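# Open the narrow cabinet's top drawer, shut all others

## Task

Pull the top drawer of the narrow cabinet with three drawers fully open and leave it open. By the end every other drawer in the room must be fully closed, no cabinet may be noticeably moved from its spot, and the robot must not fall or finish leaning over, since either of those fails the task.

## Robot and tools

ROBOT. A Dexmate Vega in a physics simulator: a wheeled base on three wheels, a Z-folding torso (thigh, shank, chest), a head with cameras and two seven-joint arms with two-finger grippers. In its start posture, seen from above, it is 0.70 m long and 0.63 m wide (0.91 m with arms folded), and its front edge is 0.35 m ahead of the base origin. Nothing catches it if it tips, and once fallen it cannot recover.

FRAMES. Everything is in metres. The base frame sits on the floor at the turning point, on the centre line 0.185 m behind the front axle, with x forward, y left and z up. The chest point, left_hand and right_hand are reported in this frame. A hand point lies between the fingers, 0.033 m short of the closed tips. Its z axis runs along the fingers, y is the closing direction, and the camera on the back faces -x. The printed hand position can be off, more so at long reach. base_odometry is in the odometry frame (the base frame at the start), counts only wheel turns, and gives heading in rad from -3.142 to 3.142, positive to the left.

TOOL move. An action contains base, joints or both, optionally with speeds or min_time_s, or else target on its own. A call with no action just reports. The parts of an action start together and may end at different times. The cameras argument is a list naming head_camera, left_wrist_camera, right_wrist_camera or all. Leaving it out, null or ["all"] gives all cameras, and [] gives none. An unknown key or camera name makes the call invalid, and an out-of-range value gets it refused.
- base: exactly one key, each a relative offset from where the base last measured itself. translate_m means metres forward (+) or back, strafe_m means metres left (+) or right, and rotate_rad turns on the spot, counter-clockwise (+). Each ranges -2 to 2, except rotate_rad, which ranges -3.2 to 3.2. The front wheels first swivel to the new direction (about 0.5 s, at most 1.1 s). A strafe may drift the heading by up to 0.02 rad.
- joints: absolute targets in radians by joint name. Torso: torso_hip_rad 0 to 1.57, torso_knee_rad 0 to 3.141, and torso_waist_rad -1.57 to 1.57. Chest forward lean equals knee - hip - waist. Arm keys for each side are shoulder_pitch, shoulder_yaw, upper_arm_roll, elbow, forearm_roll, wrist_pitch, wrist_yaw and gripper (0 shut to 0.785). Signs differ between sides: a left shoulder_pitch that is positive lowers the arm, while the right arm lowers with negative values, and right wrist_pitch tips the hand down when negative. The left shoulder_yaw range is -0.423 to 1.523 and the right one is -1.523 to 0.423. Elbow: 0 is straight, negative bends up. Head: head_pan_rad (+ left), head_tilt_rad and head_camera_tilt_rad. Top speeds are 0.32 rad/s for arms, 0.27 for the torso, 1.5 for the head and 0.75 for grippers. The folded arm, in key order (gripper excluded), is left 1, 0.5, -0.6, -2.5, 0, -0.9, 0 and right -1, -0.5, 0.6, -2.5, 0, 0.9, 0.
- target: one hand, absolute pose in the base frame. It takes side ("left"/"right"), x, y and z in m (-3 to 3), pitch_deg (-30 to 95, where 90 means fingers down and 0 means level), heading_deg (0 means fingers forward, + counter-clockwise) and roll_deg (default 0, + clockwise seen from behind), with heading and roll each -360 to 360. Setting line_only true demands a straight path or refuses. The hand goes straight up to 45 cm when checks pass, otherwise along an arc that may swing the elbow wide. The robot must be still. A single target plays at most 9.9 s, and after "short (part of ...)" you resend it.
- speeds: lower top speeds for this action only. translate_m and strafe_m take 0.04 to 0.3 m/s, and rotate_rad takes 0.1 to 0.6 rad/s.
- min_time_s: 0.1 to 8 s, the minimum duration for each arm and head motion in the action.
No action runs past 15 s, and base moves stop after 14 s at most.

TORSO PRESETS (hip, knee, waist): stand 0.469, 1.617, 1.048 (start); stand_high 0.78, 1.57, 0.44; lean_20 0.52, 1.05, 0.18; lean_45 0.52, 1.05, -0.26; low_lean_45 0, 0, -0.79. Fold the arms before going to low_lean_45. Joints listed together in one torso action arrive at the same moment.

TOOL wait: seconds (0 to 10) plus optional cameras. It gives no new command and returns the state. TOOL zoom_image: camera plus region [x0, y0, x1, y1] in pixels from the top-left, at most 504 by 504, on that camera's latest image. The head image is 896x560 and the wrist images are 672x420. TOOL finished_scene: scene (1 to 3), which ends the scene for good, and the drawers must stay correct afterwards. The first scene is practice and may be skipped.

RESULTS. The move line reads done or the worst status word. base_status, joint_status and the hand statuses use these words: done; off_target (resting away from target, possibly still pushing); contact_stop (an arm motor at near-full torque for about 0.6 s, and the whole arm group stops); time_out; not_followed (a safety check held the arm back, shown as "joint command not followed" or "pose unreachable" with a cause); refused; reached (within 10 mm and 2 degrees); short; unfinished. After a stop, move the arm off whatever stopped it. turned_by_wheels and turned_by_imu give the rotation since the last result. An IMU turn above 0.03 rad after a straight drive means a bump. A time_out, or progress near 0.000, means the base is blocked or a wheel cannot swivel. base_tilt reports forward/right lean in degrees (about 2 degrees error). Lines for joint torques, motor temperatures, MOTOR HOT, TORQUE FAULT and OVER-TEMPERATURE FAULT also appear. A refused call cancels later move, wait and finished_scene calls in the same reply.

GRIPPER AND LOAD. The fingers form a V. Tip gap is about 0.3 x angle - 0.002 m, and the gap at the hand point is 0.24 x angle - 0.002. The gripper angle does not tell you whether something is held. One hand carries about 4 kg at long reach.

AVOID. The base does not stop on contact: it stalls or spins against furniture and may shove cabinets. Do not let the arms strike or squeeze each other, and do not close a gripper on the other hand. Avoid slamming drawers, hard hits, very hard pushes, drops and releasing moving parts. Contact torque reaching a joint limit (shoulders 141, upper arm roll and elbow 75.2, forearm and wrist 23.5 N m) freezes the arm for 10 s. Long stretched holds or pushing into obstacles heat motors, and at 80 °C the arm shuts down for 30 to 60 s. Arms hanging straight down in the lean presets hit the base. The head can hit the chest while panning unless head_tilt_rad is at most 0 and head_camera_tilt_rad stays between -1.1 and 0.9. The simulation keeps running while you think, holding your last command.

Each tool is called in YAML: its name, and indented under it one key for each argument.

## Session

move:

Scene clock: 0.00 s.
Joint torques (N m): no reading
Motor temperatures (°C): left_arm=[31 31 31 26 40 35 41] | right_arm=[30 27 33 31 36 36 33]
base_odometry: x=+0.000 y=+0.000 heading=+0.000
turned_by_wheels: +0.000
turned_by_imu: +0.000
base_tilt: forward=+0.1 right=+0.7
base_status: not commanded
joint_positions: torso_hip_rad=+0.469 torso_knee_rad=+1.617 torso_waist_rad=+1.048 left_shoulder_pitch_rad=+2.189 left_shoulder_yaw_rad=-0.007 left_upper_arm_roll_rad=+0.016 left_elbow_rad=-1.090 left_forearm_roll_rad=+0.013 left_wrist_pitch_rad=-0.515 left_wrist_yaw_rad=+0.020 left_gripper_rad=+0.005 right_shoulder_pitch_rad=-2.209 right_shoulder_yaw_rad=-0.016 right_upper_arm_roll_rad=+0.009 right_elbow_rad=-1.106 right_forearm_roll_rad=-0.010 right_wrist_pitch_rad=+0.494 right_wrist_yaw_rad=-0.018 right_gripper_rad=+0.005 head_pan_rad=+0.000 head_tilt_rad=+0.000 head_camera_tilt_rad=+0.000
joint_status: not commanded
chest: x=-0.0111 y=+0.0000 z=+1.4155 quat_wxyz=(+0.999, +0.000, +0.050, +0.000) (m; base frame)
left_hand: x=+0.2066 y=+0.2195 z=+0.6100 quat_wxyz=(+0.429, +0.002, +0.903, +0.000) pitch_deg=+39.1 heading_deg=-0.2 roll_deg=+0.1 back=up (m; base frame)
right_hand: x=+0.1929 y=-0.2468 z=+0.6050 quat_wxyz=(+0.418, -0.007, +0.908, -0.015) pitch_deg=+40.6 heading_deg=-1.6 roll_deg=-2.5 back=up (m; base frame)
pictures: head_camera, left_wrist_camera, right_wrist_camera

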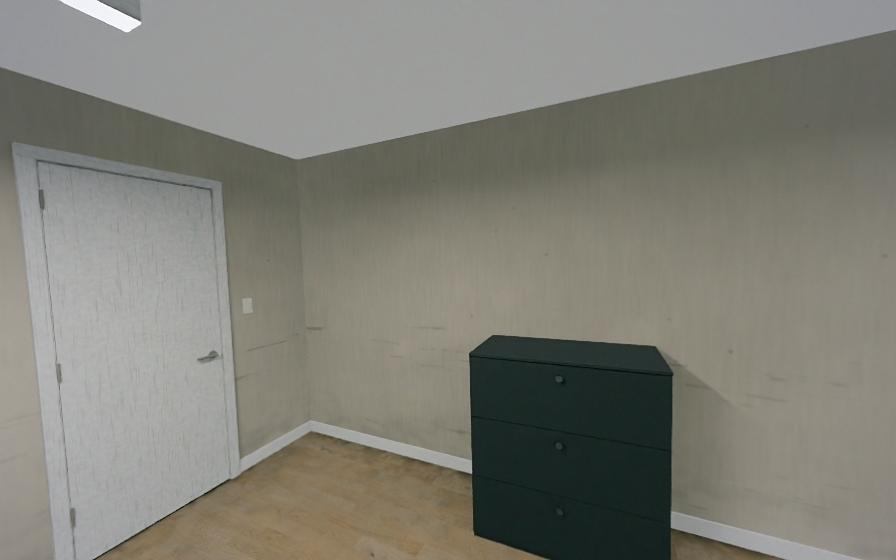

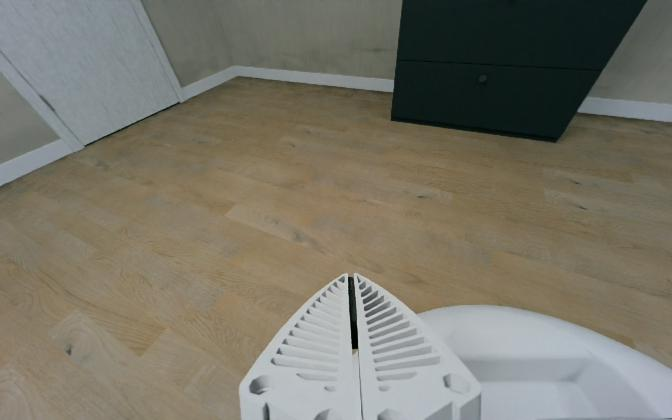

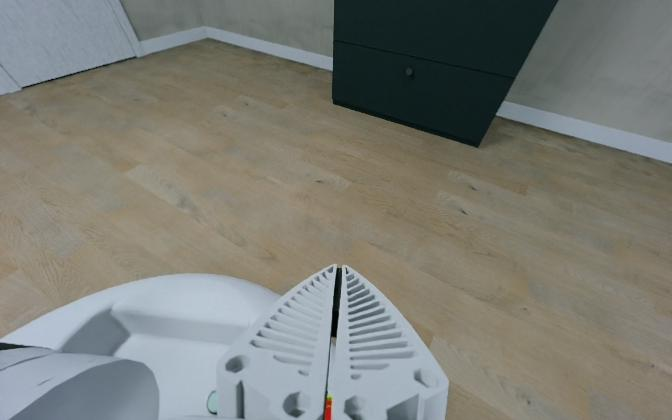

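move:
  joints: {"head_pan_rad":-1.6,"head_camera_tilt_rad":0.3}
  cameras: ["head_camera"]

move:
  joints: {"head_pan_rad":-2.75}
  cameras: ["head_camera"]

move:
  joints: {"head_pan_rad":1.8}
  cameras: ["head_camera"]

move:
  joints: {"head_pan_rad":-0.4,"head_camera_tilt_rad":0.4}
  cameras: ["head_camera"]

Scene clock: 2.00 s.
Joint torques (N m): left_arm=[4.95 -1.68 -0.83 -4.4 0.24 -2.41 0.04] | right_arm=[-4.97 -2.37 0.99 -1.85 0.17 3.01 -0.27]
Motor temperatures (°C): left_arm=[31 31 31 26 40 35 41] | right_arm=[30 27 33 31 36 36 33]
move: done
base_odometry: x=+0.000 y=+0.000 heading=+0.000
turned_by_wheels: +0.000
turned_by_imu: +0.000
base_tilt: forward=+0.1 right=+0.8
base_status: not commanded
joint_positions: torso_hip_rad=+0.469 torso_knee_rad=+1.617 torso_waist_rad=+1.048 left_shoulder_pitch_rad=+2.189 left_shoulder_yaw_rad=-0.007 left_upper_arm_roll_rad=+0.016 left_elbow_rad=-1.090 left_forearm_roll_rad=+0.013 left_wrist_pitch_rad=-0.515 left_wrist_yaw_rad=+0.020 left_gripper_rad=+0.005 right_shoulder_pitch_rad=-2.209 right_shoulder_yaw_rad=-0.016 right_upper_arm_roll_rad=+0.009 right_elbow_rad=-1.106 right_forearm_roll_rad=-0.010 right_wrist_pitch_rad=+0.494 right_wrist_yaw_rad=-0.018 right_gripper_rad=+0.005 head_pan_rad=-1.600 head_tilt_rad=+0.000 head_camera_tilt_rad=+0.300
joint_status: all done
chest: x=-0.0111 y=+0.0000 z=+1.4155 quat_wxyz=(+0.999, +0.000, +0.050, +0.000) (m; base frame)
left_hand: x=+0.2066 y=+0.2195 z=+0.6100 quat_wxyz=(+0.429, +0.002, +0.903, +0.000) pitch_deg=+39.1 heading_deg=-0.2 roll_deg=+0.1 back=up (m; base frame)
right_hand: x=+0.1929 y=-0.2468 z=+0.6050 quat_wxyz=(+0.418, -0.007, +0.908, -0.015) pitch_deg=+40.6 heading_deg=-1.6 roll_deg=-2.5 back=up (m; base frame)
pictures: head_camera

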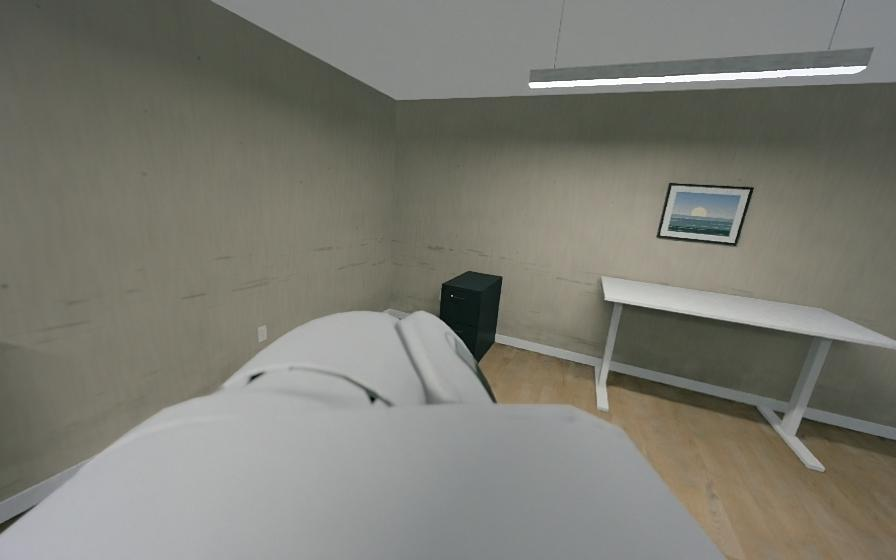

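Scene clock: 3.43 s.
Joint torques (N m): left_arm=[5.1 -1.41 -1.16 -2.92 0.04 -2.19 -0.06] | right_arm=[-4.33 -1.81 0.5 -2.02 0.14 2.6 -0.25]
Motor temperatures (°C): left_arm=[31 31 31 26 40 35 41] | right_arm=[30 27 33 31 36 36 33]
move: done
base_odometry: x=+0.000 y=+0.000 heading=+0.000
turned_by_wheels: +0.000
turned_by_imu: +0.000
base_tilt: forward=+0.1 right=+0.8
base_status: not commanded
joint_positions: torso_hip_rad=+0.469 torso_knee_rad=+1.617 torso_waist_rad=+1.048 left_shoulder_pitch_rad=+2.189 left_shoulder_yaw_rad=-0.007 left_upper_arm_roll_rad=+0.016 left_elbow_rad=-1.090 left_forearm_roll_rad=+0.013 left_wrist_pitch_rad=-0.515 left_wrist_yaw_rad=+0.020 left_gripper_rad=+0.005 right_shoulder_pitch_rad=-2.209 right_shoulder_yaw_rad=-0.016 right_upper_arm_roll_rad=+0.009 right_elbow_rad=-1.106 right_forearm_roll_rad=-0.010 right_wrist_pitch_rad=+0.494 right_wrist_yaw_rad=-0.018 right_gripper_rad=+0.005 head_pan_rad=-2.750 head_tilt_rad=+0.000 head_camera_tilt_rad=+0.300
joint_status: all done
chest: x=-0.0111 y=+0.0000 z=+1.4155 quat_wxyz=(+0.999, +0.000, +0.050, +0.000) (m; base frame)
left_hand: x=+0.2066 y=+0.2195 z=+0.6100 quat_wxyz=(+0.429, +0.002, +0.903, +0.000) pitch_deg=+39.1 heading_deg=-0.2 roll_deg=+0.1 back=up (m; base frame)
right_hand: x=+0.1929 y=-0.2468 z=+0.6050 quat_wxyz=(+0.418, -0.007, +0.908, -0.015) pitch_deg=+40.6 heading_deg=-1.6 roll_deg=-2.5 back=up (m; base frame)
pictures: head_camera

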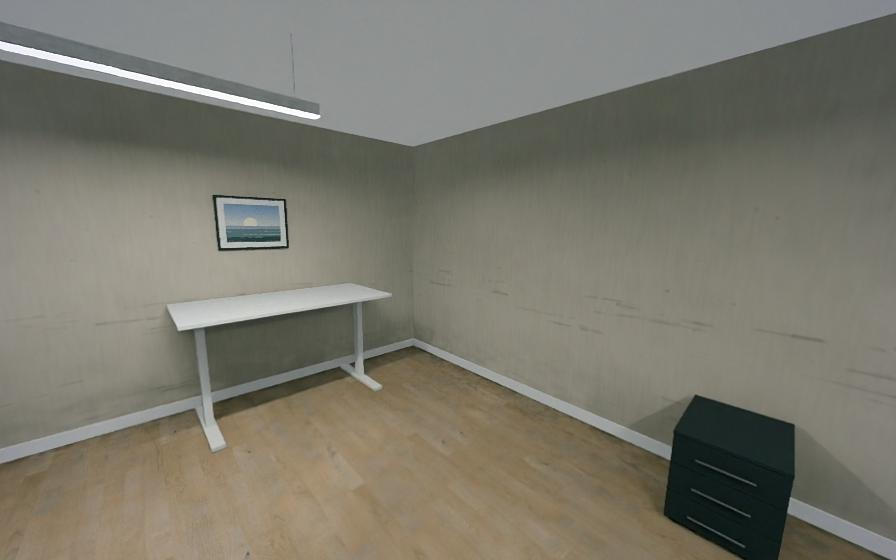

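Scene clock: 7.13 s.
Joint torques (N m): left_arm=[4.63 0.07 -0.65 -3.71 0.1 -2.8 -0.07] | right_arm=[-3.39 -2.15 0.57 -2.38 0.18 2.35 -0.04]
Motor temperatures (°C): left_arm=[31 31 31 26 40 35 41] | right_arm=[30 27 33 31 36 36 33]
move: done
base_odometry: x=+0.000 y=+0.000 heading=+0.000
turned_by_wheels: +0.000
turned_by_imu: +0.000
base_tilt: forward=+0.0 right=+0.7
base_status: not commanded
joint_positions: torso_hip_rad=+0.469 torso_knee_rad=+1.617 torso_waist_rad=+1.048 left_shoulder_pitch_rad=+2.189 left_shoulder_yaw_rad=-0.007 left_upper_arm_roll_rad=+0.016 left_elbow_rad=-1.090 left_forearm_roll_rad=+0.013 left_wrist_pitch_rad=-0.515 left_wrist_yaw_rad=+0.020 left_gripper_rad=+0.005 right_shoulder_pitch_rad=-2.209 right_shoulder_yaw_rad=-0.016 right_upper_arm_roll_rad=+0.009 right_elbow_rad=-1.106 right_forearm_roll_rad=-0.010 right_wrist_pitch_rad=+0.494 right_wrist_yaw_rad=-0.018 right_gripper_rad=+0.005 head_pan_rad=+1.800 head_tilt_rad=+0.000 head_camera_tilt_rad=+0.300
joint_status: all done
chest: x=-0.0111 y=+0.0000 z=+1.4155 quat_wxyz=(+0.999, +0.000, +0.050, +0.000) (m; base frame)
left_hand: x=+0.2066 y=+0.2195 z=+0.6100 quat_wxyz=(+0.429, +0.002, +0.903, +0.000) pitch_deg=+39.1 heading_deg=-0.2 roll_deg=+0.1 back=up (m; base frame)
right_hand: x=+0.1929 y=-0.2468 z=+0.6050 quat_wxyz=(+0.418, -0.007, +0.908, -0.015) pitch_deg=+40.6 heading_deg=-1.6 roll_deg=-2.5 back=up (m; base frame)
pictures: head_camera

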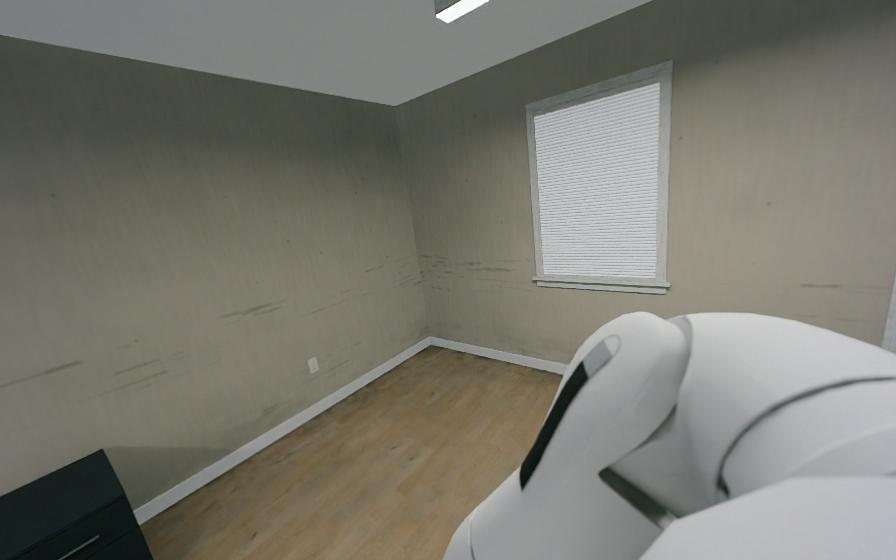

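Scene clock: 9.27 s.
Joint torques (N m): left_arm=[4.94 -0.83 -0.77 -3.39 0.25 -1.23 -0.22] | right_arm=[-5.47 -1.93 0.86 -1.94 0.14 2.88 -0.12]
Motor temperatures (°C): left_arm=[31 31 31 26 40 35 41] | right_arm=[30 27 33 31 36 36 33]
move: done
base_odometry: x=+0.000 y=+0.000 heading=+0.000
turned_by_wheels: +0.000
turned_by_imu: +0.000
base_tilt: forward=+0.1 right=+0.7
base_status: not commanded
joint_positions: torso_hip_rad=+0.469 torso_knee_rad=+1.617 torso_waist_rad=+1.048 left_shoulder_pitch_rad=+2.189 left_shoulder_yaw_rad=-0.007 left_upper_arm_roll_rad=+0.016 left_elbow_rad=-1.090 left_forearm_roll_rad=+0.013 left_wrist_pitch_rad=-0.515 left_wrist_yaw_rad=+0.020 left_gripper_rad=+0.005 right_shoulder_pitch_rad=-2.209 right_shoulder_yaw_rad=-0.016 right_upper_arm_roll_rad=+0.009 right_elbow_rad=-1.106 right_forearm_roll_rad=-0.010 right_wrist_pitch_rad=+0.494 right_wrist_yaw_rad=-0.018 right_gripper_rad=+0.005 head_pan_rad=-0.400 head_tilt_rad=+0.000 head_camera_tilt_rad=+0.400
joint_status: all done
chest: x=-0.0111 y=+0.0000 z=+1.4155 quat_wxyz=(+0.999, +0.000, +0.050, +0.000) (m; base frame)
left_hand: x=+0.2066 y=+0.2195 z=+0.6100 quat_wxyz=(+0.429, +0.002, +0.903, +0.000) pitch_deg=+39.1 heading_deg=-0.2 roll_deg=+0.1 back=up (m; base frame)
right_hand: x=+0.1929 y=-0.2468 z=+0.6050 quat_wxyz=(+0.418, -0.007, +0.908, -0.015) pitch_deg=+40.6 heading_deg=-1.6 roll_deg=-2.5 back=up (m; base frame)
pictures: head_camera

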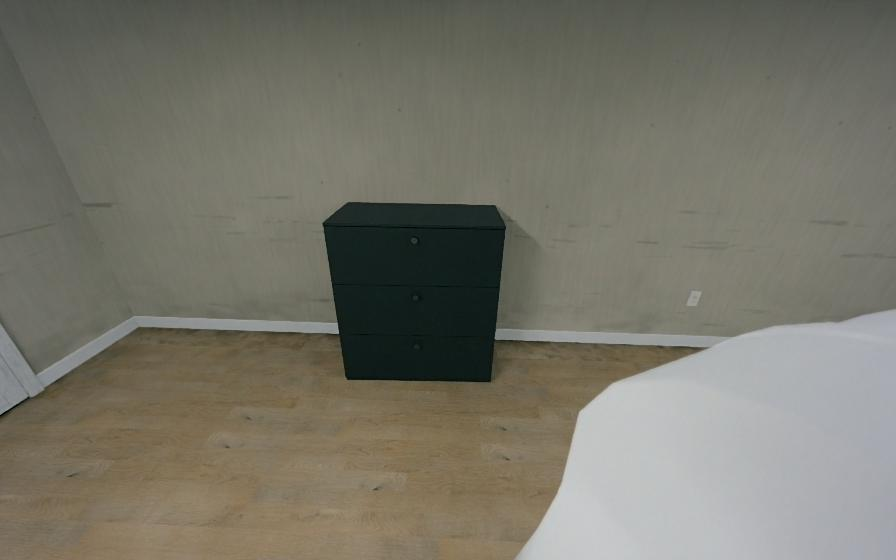

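move:
  base: {"rotate_rad":2.85}
  joints: {"head_pan_rad":0,"head_camera_tilt_rad":0.55}
  cameras: ["head_camera"]

move:
  joints: {"head_pan_rad":1.6,"head_camera_tilt_rad":0.35}
  cameras: ["head_camera"]

Scene clock: 15.93 s.
Joint torques (N m): left_arm=[6.21 0.53 -0.81 -2.5 0.42 -1.69 0] | right_arm=[-4.44 -1.28 0.77 -2.26 0.12 2.09 -0.12]
Motor temperatures (°C): left_arm=[31 31 31 26 40 35 41] | right_arm=[30 27 33 31 36 36 33]
move: done
base_odometry: x=+0.003 y=+0.000 heading=+2.859
turned_by_wheels: +2.859
turned_by_imu: +2.843
base_tilt: forward=+0.0 right=+0.8
base_status: done
joint_positions: torso_hip_rad=+0.469 torso_knee_rad=+1.617 torso_waist_rad=+1.048 left_shoulder_pitch_rad=+2.189 left_shoulder_yaw_rad=-0.007 left_upper_arm_roll_rad=+0.016 left_elbow_rad=-1.090 left_forearm_roll_rad=+0.013 left_wrist_pitch_rad=-0.515 left_wrist_yaw_rad=+0.020 left_gripper_rad=+0.005 right_shoulder_pitch_rad=-2.209 right_shoulder_yaw_rad=-0.016 right_upper_arm_roll_rad=+0.009 right_elbow_rad=-1.106 right_forearm_roll_rad=-0.010 right_wrist_pitch_rad=+0.494 right_wrist_yaw_rad=-0.018 right_gripper_rad=+0.005 head_pan_rad=+0.000 head_tilt_rad=+0.000 head_camera_tilt_rad=+0.550
joint_status: all done
chest: x=-0.0111 y=+0.0000 z=+1.4155 quat_wxyz=(+0.999, +0.000, +0.050, +0.000) (m; base frame)
left_hand: x=+0.2066 y=+0.2195 z=+0.6100 quat_wxyz=(+0.429, +0.002, +0.903, +0.000) pitch_deg=+39.1 heading_deg=-0.2 roll_deg=+0.1 back=up (m; base frame)
right_hand: x=+0.1929 y=-0.2468 z=+0.6050 quat_wxyz=(+0.418, -0.007, +0.908, -0.015) pitch_deg=+40.6 heading_deg=-1.6 roll_deg=-2.5 back=up (m; base frame)
pictures: head_camera

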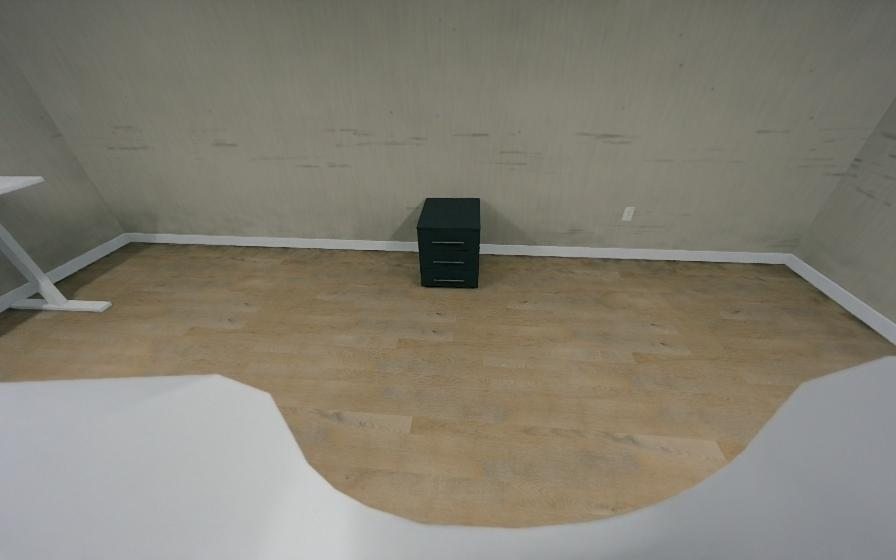

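Scene clock: 17.67 s.
Joint torques (N m): left_arm=[5.26 0.65 -0.73 -2.75 -0.02 -1.84 0.08] | right_arm=[-4.79 -0.51 0.66 -1.75 0.34 2.12 -0.19]
Motor temperatures (°C): left_arm=[31 31 31 26 40 35 41] | right_arm=[30 27 33 31 36 36 33]
move: done
base_odometry: x=+0.003 y=+0.000 heading=+2.859
turned_by_wheels: +0.000
turned_by_imu: +0.000
base_tilt: forward=+0.0 right=+0.8
base_status: not commanded
joint_positions: torso_hip_rad=+0.469 torso_knee_rad=+1.617 torso_waist_rad=+1.048 left_shoulder_pitch_rad=+2.189 left_shoulder_yaw_rad=-0.007 left_upper_arm_roll_rad=+0.016 left_elbow_rad=-1.090 left_forearm_roll_rad=+0.013 left_wrist_pitch_rad=-0.515 left_wrist_yaw_rad=+0.020 left_gripper_rad=+0.005 right_shoulder_pitch_rad=-2.209 right_shoulder_yaw_rad=-0.016 right_upper_arm_roll_rad=+0.009 right_elbow_rad=-1.106 right_forearm_roll_rad=-0.010 right_wrist_pitch_rad=+0.494 right_wrist_yaw_rad=-0.018 right_gripper_rad=+0.005 head_pan_rad=+1.600 head_tilt_rad=+0.000 head_camera_tilt_rad=+0.350
joint_status: all done
chest: x=-0.0111 y=+0.0000 z=+1.4155 quat_wxyz=(+0.999, +0.000, +0.050, +0.000) (m; base frame)
left_hand: x=+0.2066 y=+0.2195 z=+0.6100 quat_wxyz=(+0.429, +0.002, +0.903, +0.000) pitch_deg=+39.1 heading_deg=-0.2 roll_deg=+0.1 back=up (m; base frame)
right_hand: x=+0.1929 y=-0.2468 z=+0.6050 quat_wxyz=(+0.418, -0.007, +0.908, -0.015) pitch_deg=+40.6 heading_deg=-1.6 roll_deg=-2.5 back=up (m; base frame)
pictures: head_camera

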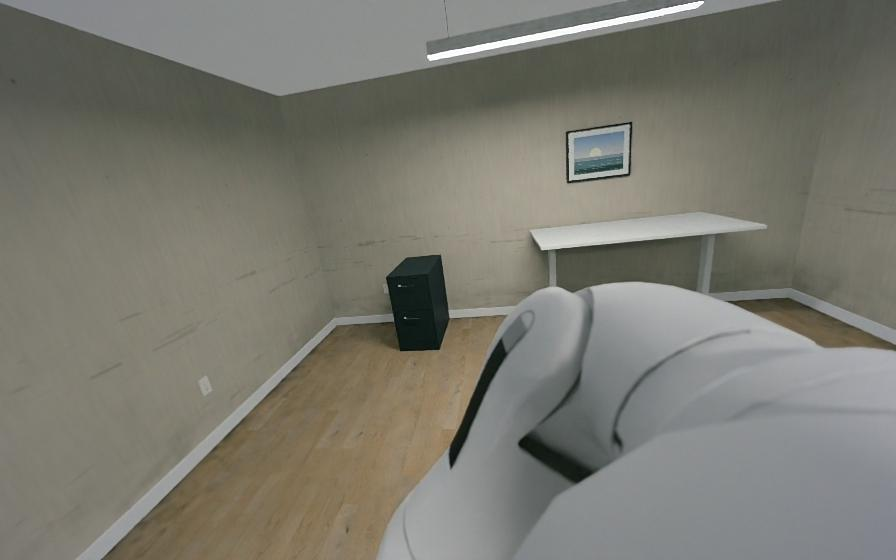

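move:
  base: {"rotate_rad":-0.06}
  joints: {"torso_hip_rad":0.1,"torso_knee_rad":0.75,"torso_waist_rad":0.25,"head_pan_rad":0,"head_camera_tilt_rad":0.3}
  cameras: []

move:
  base: {"translate_m":0.85}
  joints: {"left_gripper_rad":0.4}

Scene clock: 22.93 s.
Joint torques (N m): left_arm=[-4.73 1.33 -0.23 1.46 0.36 5.62 -0.12] | right_arm=[-8.31 -0.87 0.36 0.76 -0.83 -5.65 2.73]
Motor temperatures (°C): left_arm=[31 31 31 26 40 35 41] | right_arm=[30 27 33 31 36 37 33]
move: done
base_odometry: x=+0.003 y=+0.000 heading=+2.799
turned_by_wheels: -0.060
turned_by_imu: -0.059
base_tilt: forward=+0.0 right=+0.7
base_status: done
joint_positions: torso_hip_rad=+0.100 torso_knee_rad=+0.750 torso_waist_rad=+0.250 left_shoulder_pitch_rad=+2.190 left_shoulder_yaw_rad=-0.007 left_upper_arm_roll_rad=+0.016 left_elbow_rad=-1.091 left_forearm_roll_rad=+0.013 left_wrist_pitch_rad=-0.518 left_wrist_yaw_rad=+0.020 left_gripper_rad=+0.004 right_shoulder_pitch_rad=-2.209 right_shoulder_yaw_rad=-0.016 right_upper_arm_roll_rad=+0.009 right_elbow_rad=-1.106 right_forearm_roll_rad=-0.009 right_wrist_pitch_rad=+0.496 right_wrist_yaw_rad=-0.018 right_gripper_rad=+0.005 head_pan_rad=+0.000 head_tilt_rad=+0.000 head_camera_tilt_rad=+0.300
joint_status: all done
chest: x=+0.0047 y=+0.0000 z=+1.1815 quat_wxyz=(+0.980, +0.000, +0.199, +0.000) (m; base frame)
left_hand: x=-0.0249 y=+0.2195 z=+0.3482 quat_wxyz=(+0.291, +0.002, +0.957, -0.001) pitch_deg=+56.2 heading_deg=-0.3 roll_deg=+0.0 back=up (m; base frame)
right_hand: x=-0.0391 y=-0.2471 z=+0.3474 quat_wxyz=(+0.278, -0.009, +0.960, -0.014) pitch_deg=+57.6 heading_deg=-2.4 roll_deg=-3.4 back=up (m; base frame)
pictures: none
ARM HIT: the robot struck its own base or body hard.
No camera images: "cameras" was empty.

Scene clock: 27.57 s.
Joint torques (N m): left_arm=[8.29 -1.38 -0.11 -1.5 0.91 -1.35 -0.49] | right_arm=[-7.77 0.22 0.22 1.47 -1.07 -7.04 2.94]
Motor temperatures (°C): left_arm=[31 31 31 26 40 35 41] | right_arm=[30 27 33 31 36 37 33]
move: done
base_odometry: x=-0.798 y=+0.284 heading=+2.800
turned_by_wheels: +0.001
turned_by_imu: +0.000
base_tilt: forward=+0.0 right=+0.8
base_status: done
joint_positions: torso_hip_rad=+0.100 torso_knee_rad=+0.750 torso_waist_rad=+0.250 left_shoulder_pitch_rad=+2.189 left_shoulder_yaw_rad=-0.007 left_upper_arm_roll_rad=+0.016 left_elbow_rad=-1.090 left_forearm_roll_rad=+0.013 left_wrist_pitch_rad=-0.516 left_wrist_yaw_rad=+0.020 left_gripper_rad=+0.400 right_shoulder_pitch_rad=-2.209 right_shoulder_yaw_rad=-0.016 right_upper_arm_roll_rad=+0.009 right_elbow_rad=-1.106 right_forearm_roll_rad=-0.009 right_wrist_pitch_rad=+0.496 right_wrist_yaw_rad=-0.018 right_gripper_rad=+0.005 head_pan_rad=+0.000 head_tilt_rad=+0.000 head_camera_tilt_rad=+0.300
joint_status: all done
chest: x=+0.0048 y=+0.0000 z=+1.1815 quat_wxyz=(+0.980, +0.000, +0.199, +0.000) (m; base frame)
left_hand: x=-0.0253 y=+0.2197 z=+0.3476 quat_wxyz=(+0.290, +0.002, +0.957, +0.000) pitch_deg=+56.3 heading_deg=-0.2 roll_deg=+0.1 back=up (m; base frame)
right_hand: x=-0.0390 y=-0.2471 z=+0.3474 quat_wxyz=(+0.278, -0.009, +0.960, -0.014) pitch_deg=+57.6 heading_deg=-2.4 roll_deg=-3.5 back=up (m; base frame)
pictures: head_camera, left_wrist_camera, right_wrist_camera

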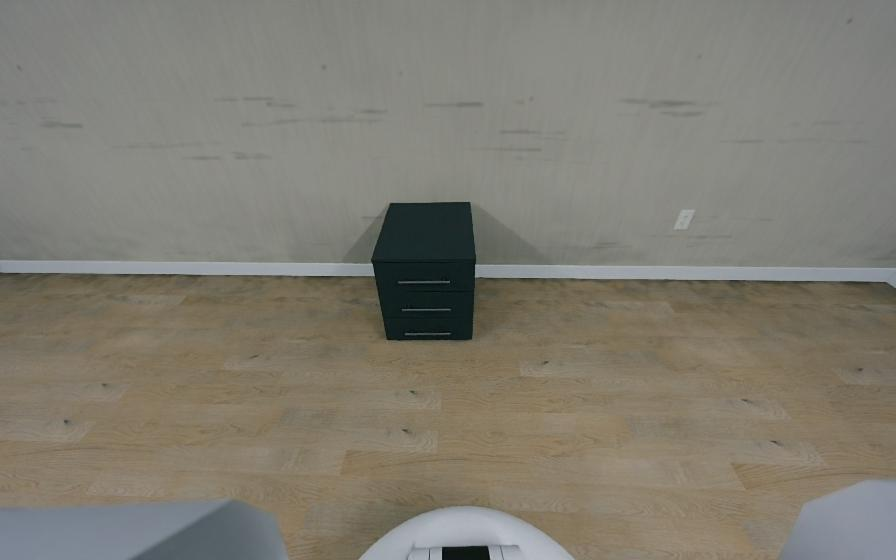

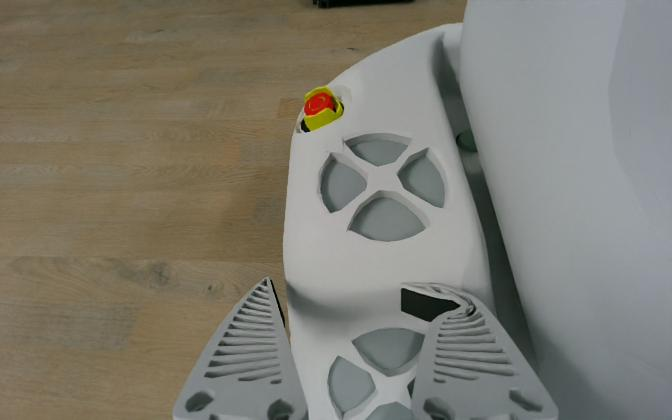

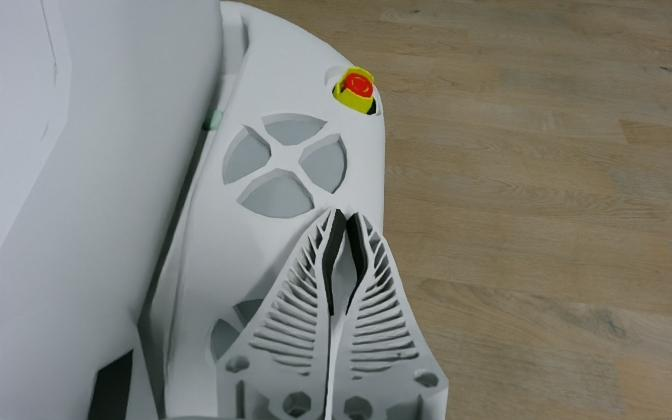

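move:
  base: {"rotate_rad":-0.03}
  joints: {"left_shoulder_pitch_rad":1.5,"left_elbow_rad":-1.6,"right_shoulder_pitch_rad":-1.9,"right_elbow_rad":-1.9}
  cameras: []

move:
  target: {"side":"left","x":0.5,"y":0.16,"z":0.5,"pitch_deg":10,"heading_deg":0,"roll_deg":90}

Scene clock: 32.10 s.
Joint torques (N m): left_arm=[-16.21 1.45 -3.99 -7.63 0.12 -2.25 0.28] | right_arm=[12.59 -0.24 -1.48 -8.6 0.04 3.41 0.11]
Motor temperatures (°C): left_arm=[31 31 31 26 40 35 41] | right_arm=[30 27 33 31 36 37 33]
move: done
base_odometry: x=-0.798 y=+0.284 heading=+2.770
turned_by_wheels: -0.030
turned_by_imu: -0.027
base_tilt: forward=+0.1 right=+0.7
base_status: done
joint_positions: torso_hip_rad=+0.100 torso_knee_rad=+0.750 torso_waist_rad=+0.250 left_shoulder_pitch_rad=+1.502 left_shoulder_yaw_rad=-0.007 left_upper_arm_roll_rad=+0.017 left_elbow_rad=-1.599 left_forearm_roll_rad=+0.013 left_wrist_pitch_rad=-0.515 left_wrist_yaw_rad=+0.020 left_gripper_rad=+0.400 right_shoulder_pitch_rad=-1.902 right_shoulder_yaw_rad=-0.016 right_upper_arm_roll_rad=+0.009 right_elbow_rad=-1.896 right_forearm_roll_rad=-0.010 right_wrist_pitch_rad=+0.494 right_wrist_yaw_rad=-0.018 right_gripper_rad=+0.005 head_pan_rad=+0.000 head_tilt_rad=+0.000 head_camera_tilt_rad=+0.300
joint_status: all done
chest: x=+0.0048 y=+0.0000 z=+1.1814 quat_wxyz=(+0.980, +0.000, +0.199, +0.000) (m; base frame)
left_hand: x=+0.6081 y=+0.2216 z=+0.8286 quat_wxyz=(+0.778, -0.002, +0.628, +0.000) pitch_deg=-12.2 heading_deg=+0.2 roll_deg=-0.2 back=up (m; base frame)
right_hand: x=+0.4809 y=-0.2382 z=+0.7963 quat_wxyz=(+0.738, -0.006, +0.675, -0.012) pitch_deg=-5.1 heading_deg=-0.5 roll_deg=-1.5 back=up (m; base frame)
pictures: none
ARM HIT: the robot struck its own base or body hard.
No camera images: "cameras" was empty.

Scene clock: 38.37 s.
Joint torques (N m): left_arm=[-12.29 -6.23 -2.08 -3.62 0.42 0.24 -1.57] | right_arm=[13.22 -2.17 -1.09 -7.45 0.05 3.02 0.31]
Motor temperatures (°C): left_arm=[31 31 31 26 40 35 41] | right_arm=[30 27 33 31 36 37 33]
move: done
base_odometry: x=-0.798 y=+0.284 heading=+2.770
turned_by_wheels: +0.000
turned_by_imu: +0.000
base_tilt: forward=+0.1 right=+0.8
base_status: not commanded
joint_positions: torso_hip_rad=+0.100 torso_knee_rad=+0.750 torso_waist_rad=+0.250 left_shoulder_pitch_rad=+1.351 left_shoulder_yaw_rad=-0.138 left_upper_arm_roll_rad=-0.001 left_elbow_rad=-0.757 left_forearm_roll_rad=-1.471 left_wrist_pitch_rad=-0.102 left_wrist_yaw_rad=-0.814 left_gripper_rad=+0.400 right_shoulder_pitch_rad=-1.900 right_shoulder_yaw_rad=-0.016 right_upper_arm_roll_rad=+0.009 right_elbow_rad=-1.900 right_forearm_roll_rad=-0.010 right_wrist_pitch_rad=+0.494 right_wrist_yaw_rad=-0.018 right_gripper_rad=+0.005 head_pan_rad=+0.000 head_tilt_rad=+0.000 head_camera_tilt_rad=+0.300
joint_status: not commanded
chest: x=+0.0048 y=+0.0000 z=+1.1814 quat_wxyz=(+0.980, +0.000, +0.199, +0.000) (m; base frame)
left_hand: x=+0.5002 y=+0.1596 z=+0.5000 quat_wxyz=(+0.455, -0.540, +0.543, -0.454) pitch_deg=+10.0 heading_deg=-0.1 roll_deg=-89.8 (m; base frame)
left_hand_status: reached (checked arc [the straight line was blocked; over the whole arc the hand travels 0.38 m to end 0.35 m from its start, up to 0.05 m off the straight line; left_forearm_roll_rad turns most, 1.49 rad; on the way or at its end the hand turns up to 92 deg from its attitude at the start], planned for 5.0 s): 0 mm and 0.3 deg off.
right_hand: x=+0.4819 y=-0.2382 z=+0.7995 quat_wxyz=(+0.739, -0.006, +0.673, -0.012) pitch_deg=-5.4 heading_deg=-0.5 roll_deg=-1.5 back=up (m; base frame)
pictures: head_camera, left_wrist_camera, right_wrist_camera

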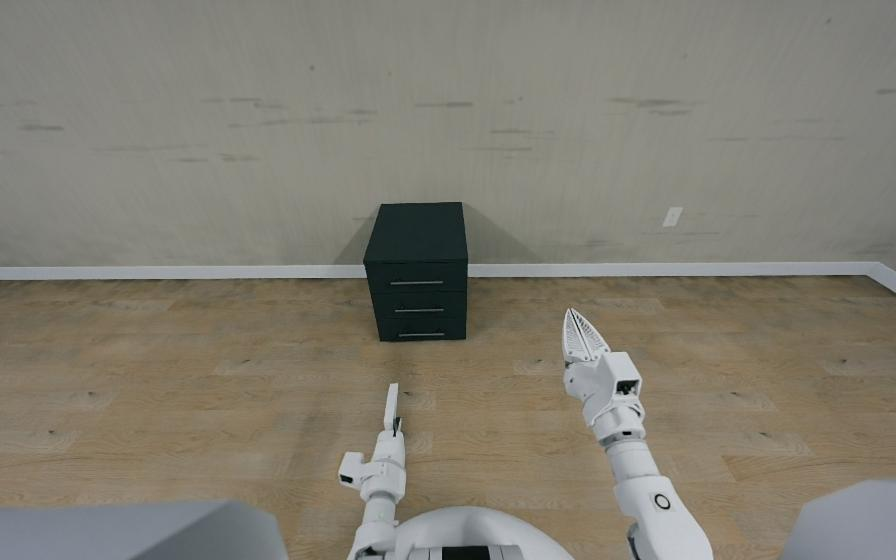

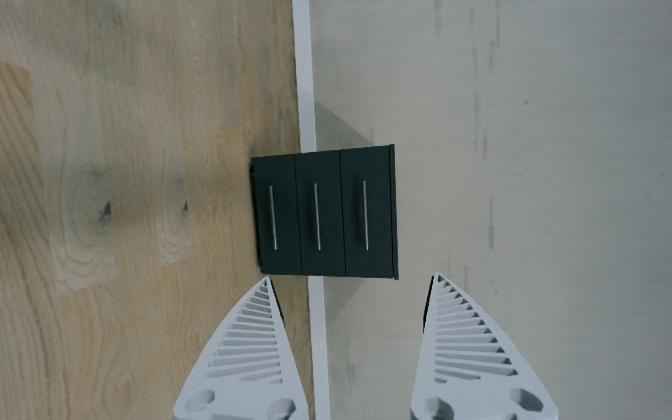

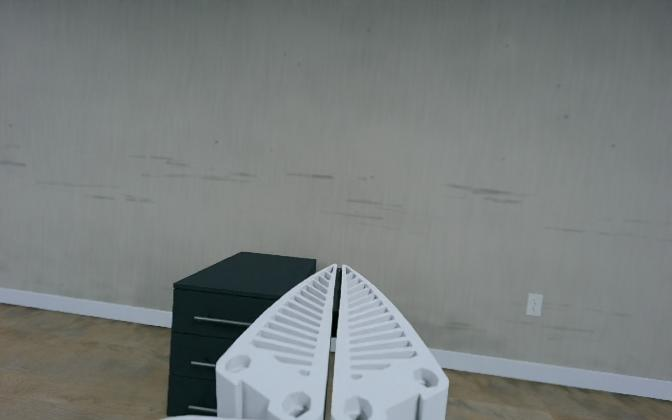

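move:
  target: {"side":"left","x":0.55,"y":0.14,"z":0.46,"pitch_deg":0,"heading_deg":0,"roll_deg":-90}
  cameras: []

move:
  base: {"translate_m":0.5}
  cameras: ["head_camera","left_wrist_camera"]

Scene clock: 39.23 s.
Joint torques (N m): left_arm=[-13.7 -5.06 -3.26 -2.96 0.21 -0.36 -1.33] | right_arm=[12.36 -0.62 -0.56 -8.01 -0.04 2.86 0.19]
Motor temperatures (°C): left_arm=[31 31 31 26 40 35 41] | right_arm=[30 27 33 31 36 37 33]
move: refused
base_odometry: x=-0.798 y=+0.284 heading=+2.770
turned_by_wheels: +0.000
turned_by_imu: +0.000
base_tilt: forward=+0.1 right=+0.8
base_status: not commanded
joint_positions: torso_hip_rad=+0.100 torso_knee_rad=+0.750 torso_waist_rad=+0.250 left_shoulder_pitch_rad=+1.351 left_shoulder_yaw_rad=-0.139 left_upper_arm_roll_rad=-0.001 left_elbow_rad=-0.755 left_forearm_roll_rad=-1.474 left_wrist_pitch_rad=-0.101 left_wrist_yaw_rad=-0.816 left_gripper_rad=+0.400 right_shoulder_pitch_rad=-1.900 right_shoulder_yaw_rad=-0.016 right_upper_arm_roll_rad=+0.009 right_elbow_rad=-1.900 right_forearm_roll_rad=-0.010 right_wrist_pitch_rad=+0.494 right_wrist_yaw_rad=-0.018 right_gripper_rad=+0.005 head_pan_rad=+0.000 head_tilt_rad=+0.000 head_camera_tilt_rad=+0.300
joint_status: not commanded
chest: x=+0.0048 y=+0.0000 z=+1.1814 quat_wxyz=(+0.980, +0.000, +0.199, +0.000) (m; base frame)
left_hand: x=+0.4999 y=+0.1599 z=+0.4998 quat_wxyz=(+0.454, -0.542, +0.542, -0.454) pitch_deg=+10.0 heading_deg=+0.0 roll_deg=-90.0 (m; base frame)
left_hand_status: refused: no posture of the arm gets there (out of reach): the closest leaves the hand 4.1 cm and 11 deg from the pose. Nothing moved.
right_hand: x=+0.4819 y=-0.2382 z=+0.7995 quat_wxyz=(+0.739, -0.006, +0.673, -0.012) pitch_deg=-5.4 heading_deg=-0.5 roll_deg=-1.5 back=up (m; base frame)
pictures: none
No camera images: "cameras" was empty.

not run: a stop came earlier in this reply.

Pitch down more.

move:
  target: {"side":"left","x":0.5,"y":0.15,"z":0.46,"pitch_deg":22,"heading_deg":0,"roll_deg":-90}
  cameras: []

move:
  base: {"translate_m":0.58}
  cameras: ["head_camera","left_wrist_camera"]

Scene clock: 42.10 s.
Joint torques (N m): left_arm=[-1.12 0.99 1.75 -5.45 0.92 -0.4 -1.09] | right_arm=[14.07 0.95 -0.84 -7.54 -0.05 3.37 0.26]
Motor temperatures (°C): left_arm=[31 31 31 26 40 35 41] | right_arm=[30 27 33 31 36 37 33]
move: done
base_odometry: x=-0.798 y=+0.284 heading=+2.770
turned_by_wheels: +0.000
turned_by_imu: +0.000
base_tilt: forward=+0.1 right=+0.8
base_status: not commanded
joint_positions: torso_hip_rad=+0.100 torso_knee_rad=+0.750 torso_waist_rad=+0.250 left_shoulder_pitch_rad=+1.401 left_shoulder_yaw_rad=+0.023 left_upper_arm_roll_rad=+0.345 left_elbow_rad=-0.997 left_forearm_roll_rad=-1.784 left_wrist_pitch_rad=-0.276 left_wrist_yaw_rad=-0.457 left_gripper_rad=+0.400 right_shoulder_pitch_rad=-1.900 right_shoulder_yaw_rad=-0.016 right_upper_arm_roll_rad=+0.009 right_elbow_rad=-1.900 right_forearm_roll_rad=-0.010 right_wrist_pitch_rad=+0.494 right_wrist_yaw_rad=-0.018 right_gripper_rad=+0.005 head_pan_rad=+0.000 head_tilt_rad=+0.000 head_camera_tilt_rad=+0.300
joint_status: not commanded
chest: x=+0.0048 y=+0.0000 z=+1.1814 quat_wxyz=(+0.980, +0.000, +0.199, +0.000) (m; base frame)
left_hand: x=+0.5005 y=+0.1506 z=+0.4606 quat_wxyz=(+0.397, -0.586, +0.586, -0.396) pitch_deg=+21.8 heading_deg=+0.0 roll_deg=-90.0 (m; base frame)
left_hand_status: reached (checked arc [the straight line was blocked; over the whole arc the hand travels 0.05 m to end 0.04 m from its start, up to 0.01 m off the straight line; left_wrist_yaw_rad turns most, 0.36 rad; on the way or at its end the hand turns up to 12 deg from its attitude at the start], planned for 1.5 s): 1 mm and 0.2 deg off.
right_hand: x=+0.4819 y=-0.2382 z=+0.7995 quat_wxyz=(+0.739, -0.006, +0.673, -0.012) pitch_deg=-5.4 heading_deg=-0.5 roll_deg=-1.5 back=up (m; base frame)
pictures: none
No camera images: "cameras" was empty.

Scene clock: 45.83 s.
Joint torques (N m): left_arm=[-2.37 -0.15 2.61 -6.11 1 0.49 -1.12] | right_arm=[11.88 -0.3 -0.79 -8.69 -0.06 3.04 0.21]
Motor temperatures (°C): left_arm=[31 31 31 26 40 35 41] | right_arm=[30 27 33 32 36 37 33]
move: done
base_odometry: x=-1.338 y=+0.495 heading=+2.769
turned_by_wheels: -0.001
turned_by_imu: -0.001
base_tilt: forward=+0.1 right=+0.8
base_status: done
joint_positions: torso_hip_rad=+0.100 torso_knee_rad=+0.750 torso_waist_rad=+0.250 left_shoulder_pitch_rad=+1.402 left_shoulder_yaw_rad=+0.025 left_upper_arm_roll_rad=+0.349 left_elbow_rad=-1.000 left_forearm_roll_rad=-1.787 left_wrist_pitch_rad=-0.278 left_wrist_yaw_rad=-0.453 left_gripper_rad=+0.400 right_shoulder_pitch_rad=-1.900 right_shoulder_yaw_rad=-0.016 right_upper_arm_roll_rad=+0.009 right_elbow_rad=-1.900 right_forearm_roll_rad=-0.010 right_wrist_pitch_rad=+0.494 right_wrist_yaw_rad=-0.018 right_gripper_rad=+0.005 head_pan_rad=+0.000 head_tilt_rad=+0.000 head_camera_tilt_rad=+0.300
joint_status: not commanded
chest: x=+0.0049 y=+0.0000 z=+1.1814 quat_wxyz=(+0.980, +0.000, +0.199, +0.000) (m; base frame)
left_hand: x=+0.5001 y=+0.1501 z=+0.4599 quat_wxyz=(+0.395, -0.586, +0.586, -0.395) pitch_deg=+22.0 heading_deg=+0.0 roll_deg=+90.0 (m; base frame)
right_hand: x=+0.4820 y=-0.2382 z=+0.7995 quat_wxyz=(+0.739, -0.006, +0.673, -0.012) pitch_deg=-5.4 heading_deg=-0.5 roll_deg=-1.5 back=up (m; base frame)
pictures: head_camera, left_wrist_camera

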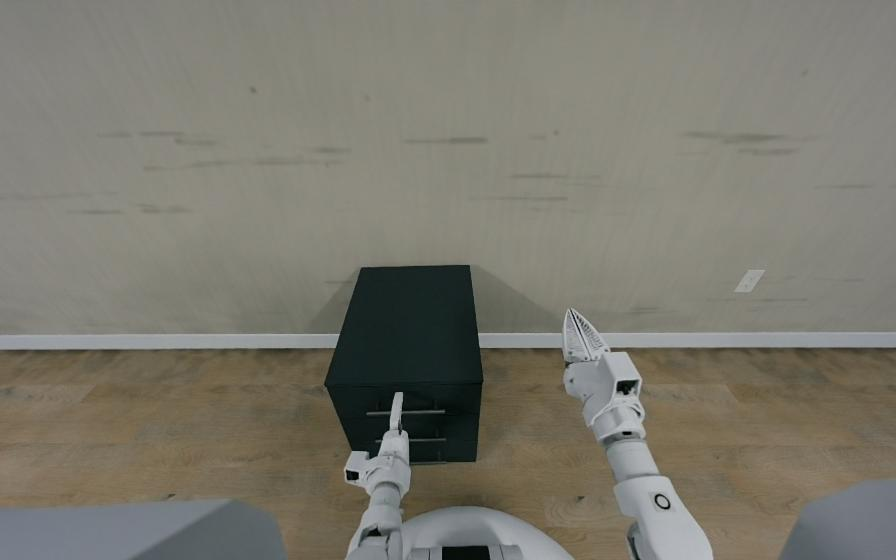

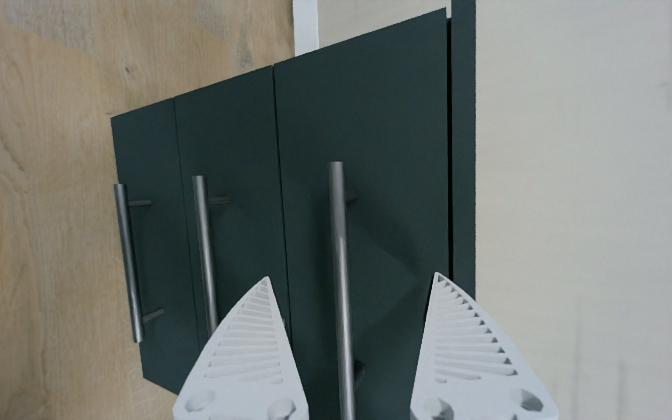

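move:
  base: {"translate_m":0.06}
  speeds: {"translate_m":0.06}
  cameras: ["head_camera","left_wrist_camera"]

Scene clock: 48.07 s.
Joint torques (N m): left_arm=[-23.78 0.07 -3.06 -5.91 -0.13 -1.39 0.51] | right_arm=[11.31 0.27 -0.87 -7.58 0.02 2.45 -0.04]
Motor temperatures (°C): left_arm=[31 31 31 26 40 35 41] | right_arm=[30 27 33 32 36 37 33]
move: done
base_odometry: x=-1.394 y=+0.517 heading=+2.769
turned_by_wheels: +0.000
turned_by_imu: +0.000
base_tilt: forward=+0.1 right=+0.8
base_status: done
joint_positions: torso_hip_rad=+0.100 torso_knee_rad=+0.750 torso_waist_rad=+0.250 left_shoulder_pitch_rad=+1.402 left_shoulder_yaw_rad=+0.025 left_upper_arm_roll_rad=+0.349 left_elbow_rad=-0.999 left_forearm_roll_rad=-1.787 left_wrist_pitch_rad=-0.277 left_wrist_yaw_rad=-0.454 left_gripper_rad=+0.400 right_shoulder_pitch_rad=-1.900 right_shoulder_yaw_rad=-0.016 right_upper_arm_roll_rad=+0.009 right_elbow_rad=-1.900 right_forearm_roll_rad=-0.010 right_wrist_pitch_rad=+0.494 right_wrist_yaw_rad=-0.018 right_gripper_rad=+0.005 head_pan_rad=+0.000 head_tilt_rad=+0.000 head_camera_tilt_rad=+0.300
joint_status: not commanded
chest: x=+0.0046 y=+0.0000 z=+1.1814 quat_wxyz=(+0.980, +0.000, +0.199, +0.000) (m; base frame)
left_hand: x=+0.4995 y=+0.1497 z=+0.4600 quat_wxyz=(+0.395, -0.586, +0.586, -0.396) pitch_deg=+22.0 heading_deg=+0.0 roll_deg=+90.0 (m; base frame)
right_hand: x=+0.4818 y=-0.2382 z=+0.7997 quat_wxyz=(+0.740, -0.006, +0.673, -0.012) pitch_deg=-5.4 heading_deg=-0.4 roll_deg=-1.5 back=up (m; base frame)
pictures: head_camera, left_wrist_camera

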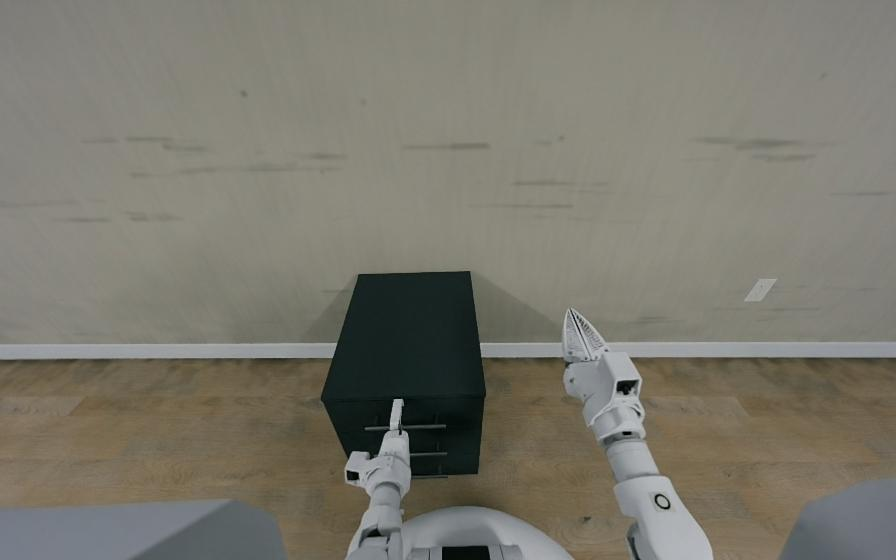

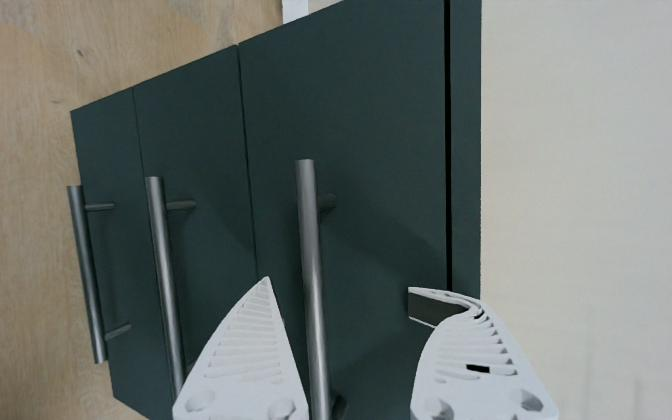

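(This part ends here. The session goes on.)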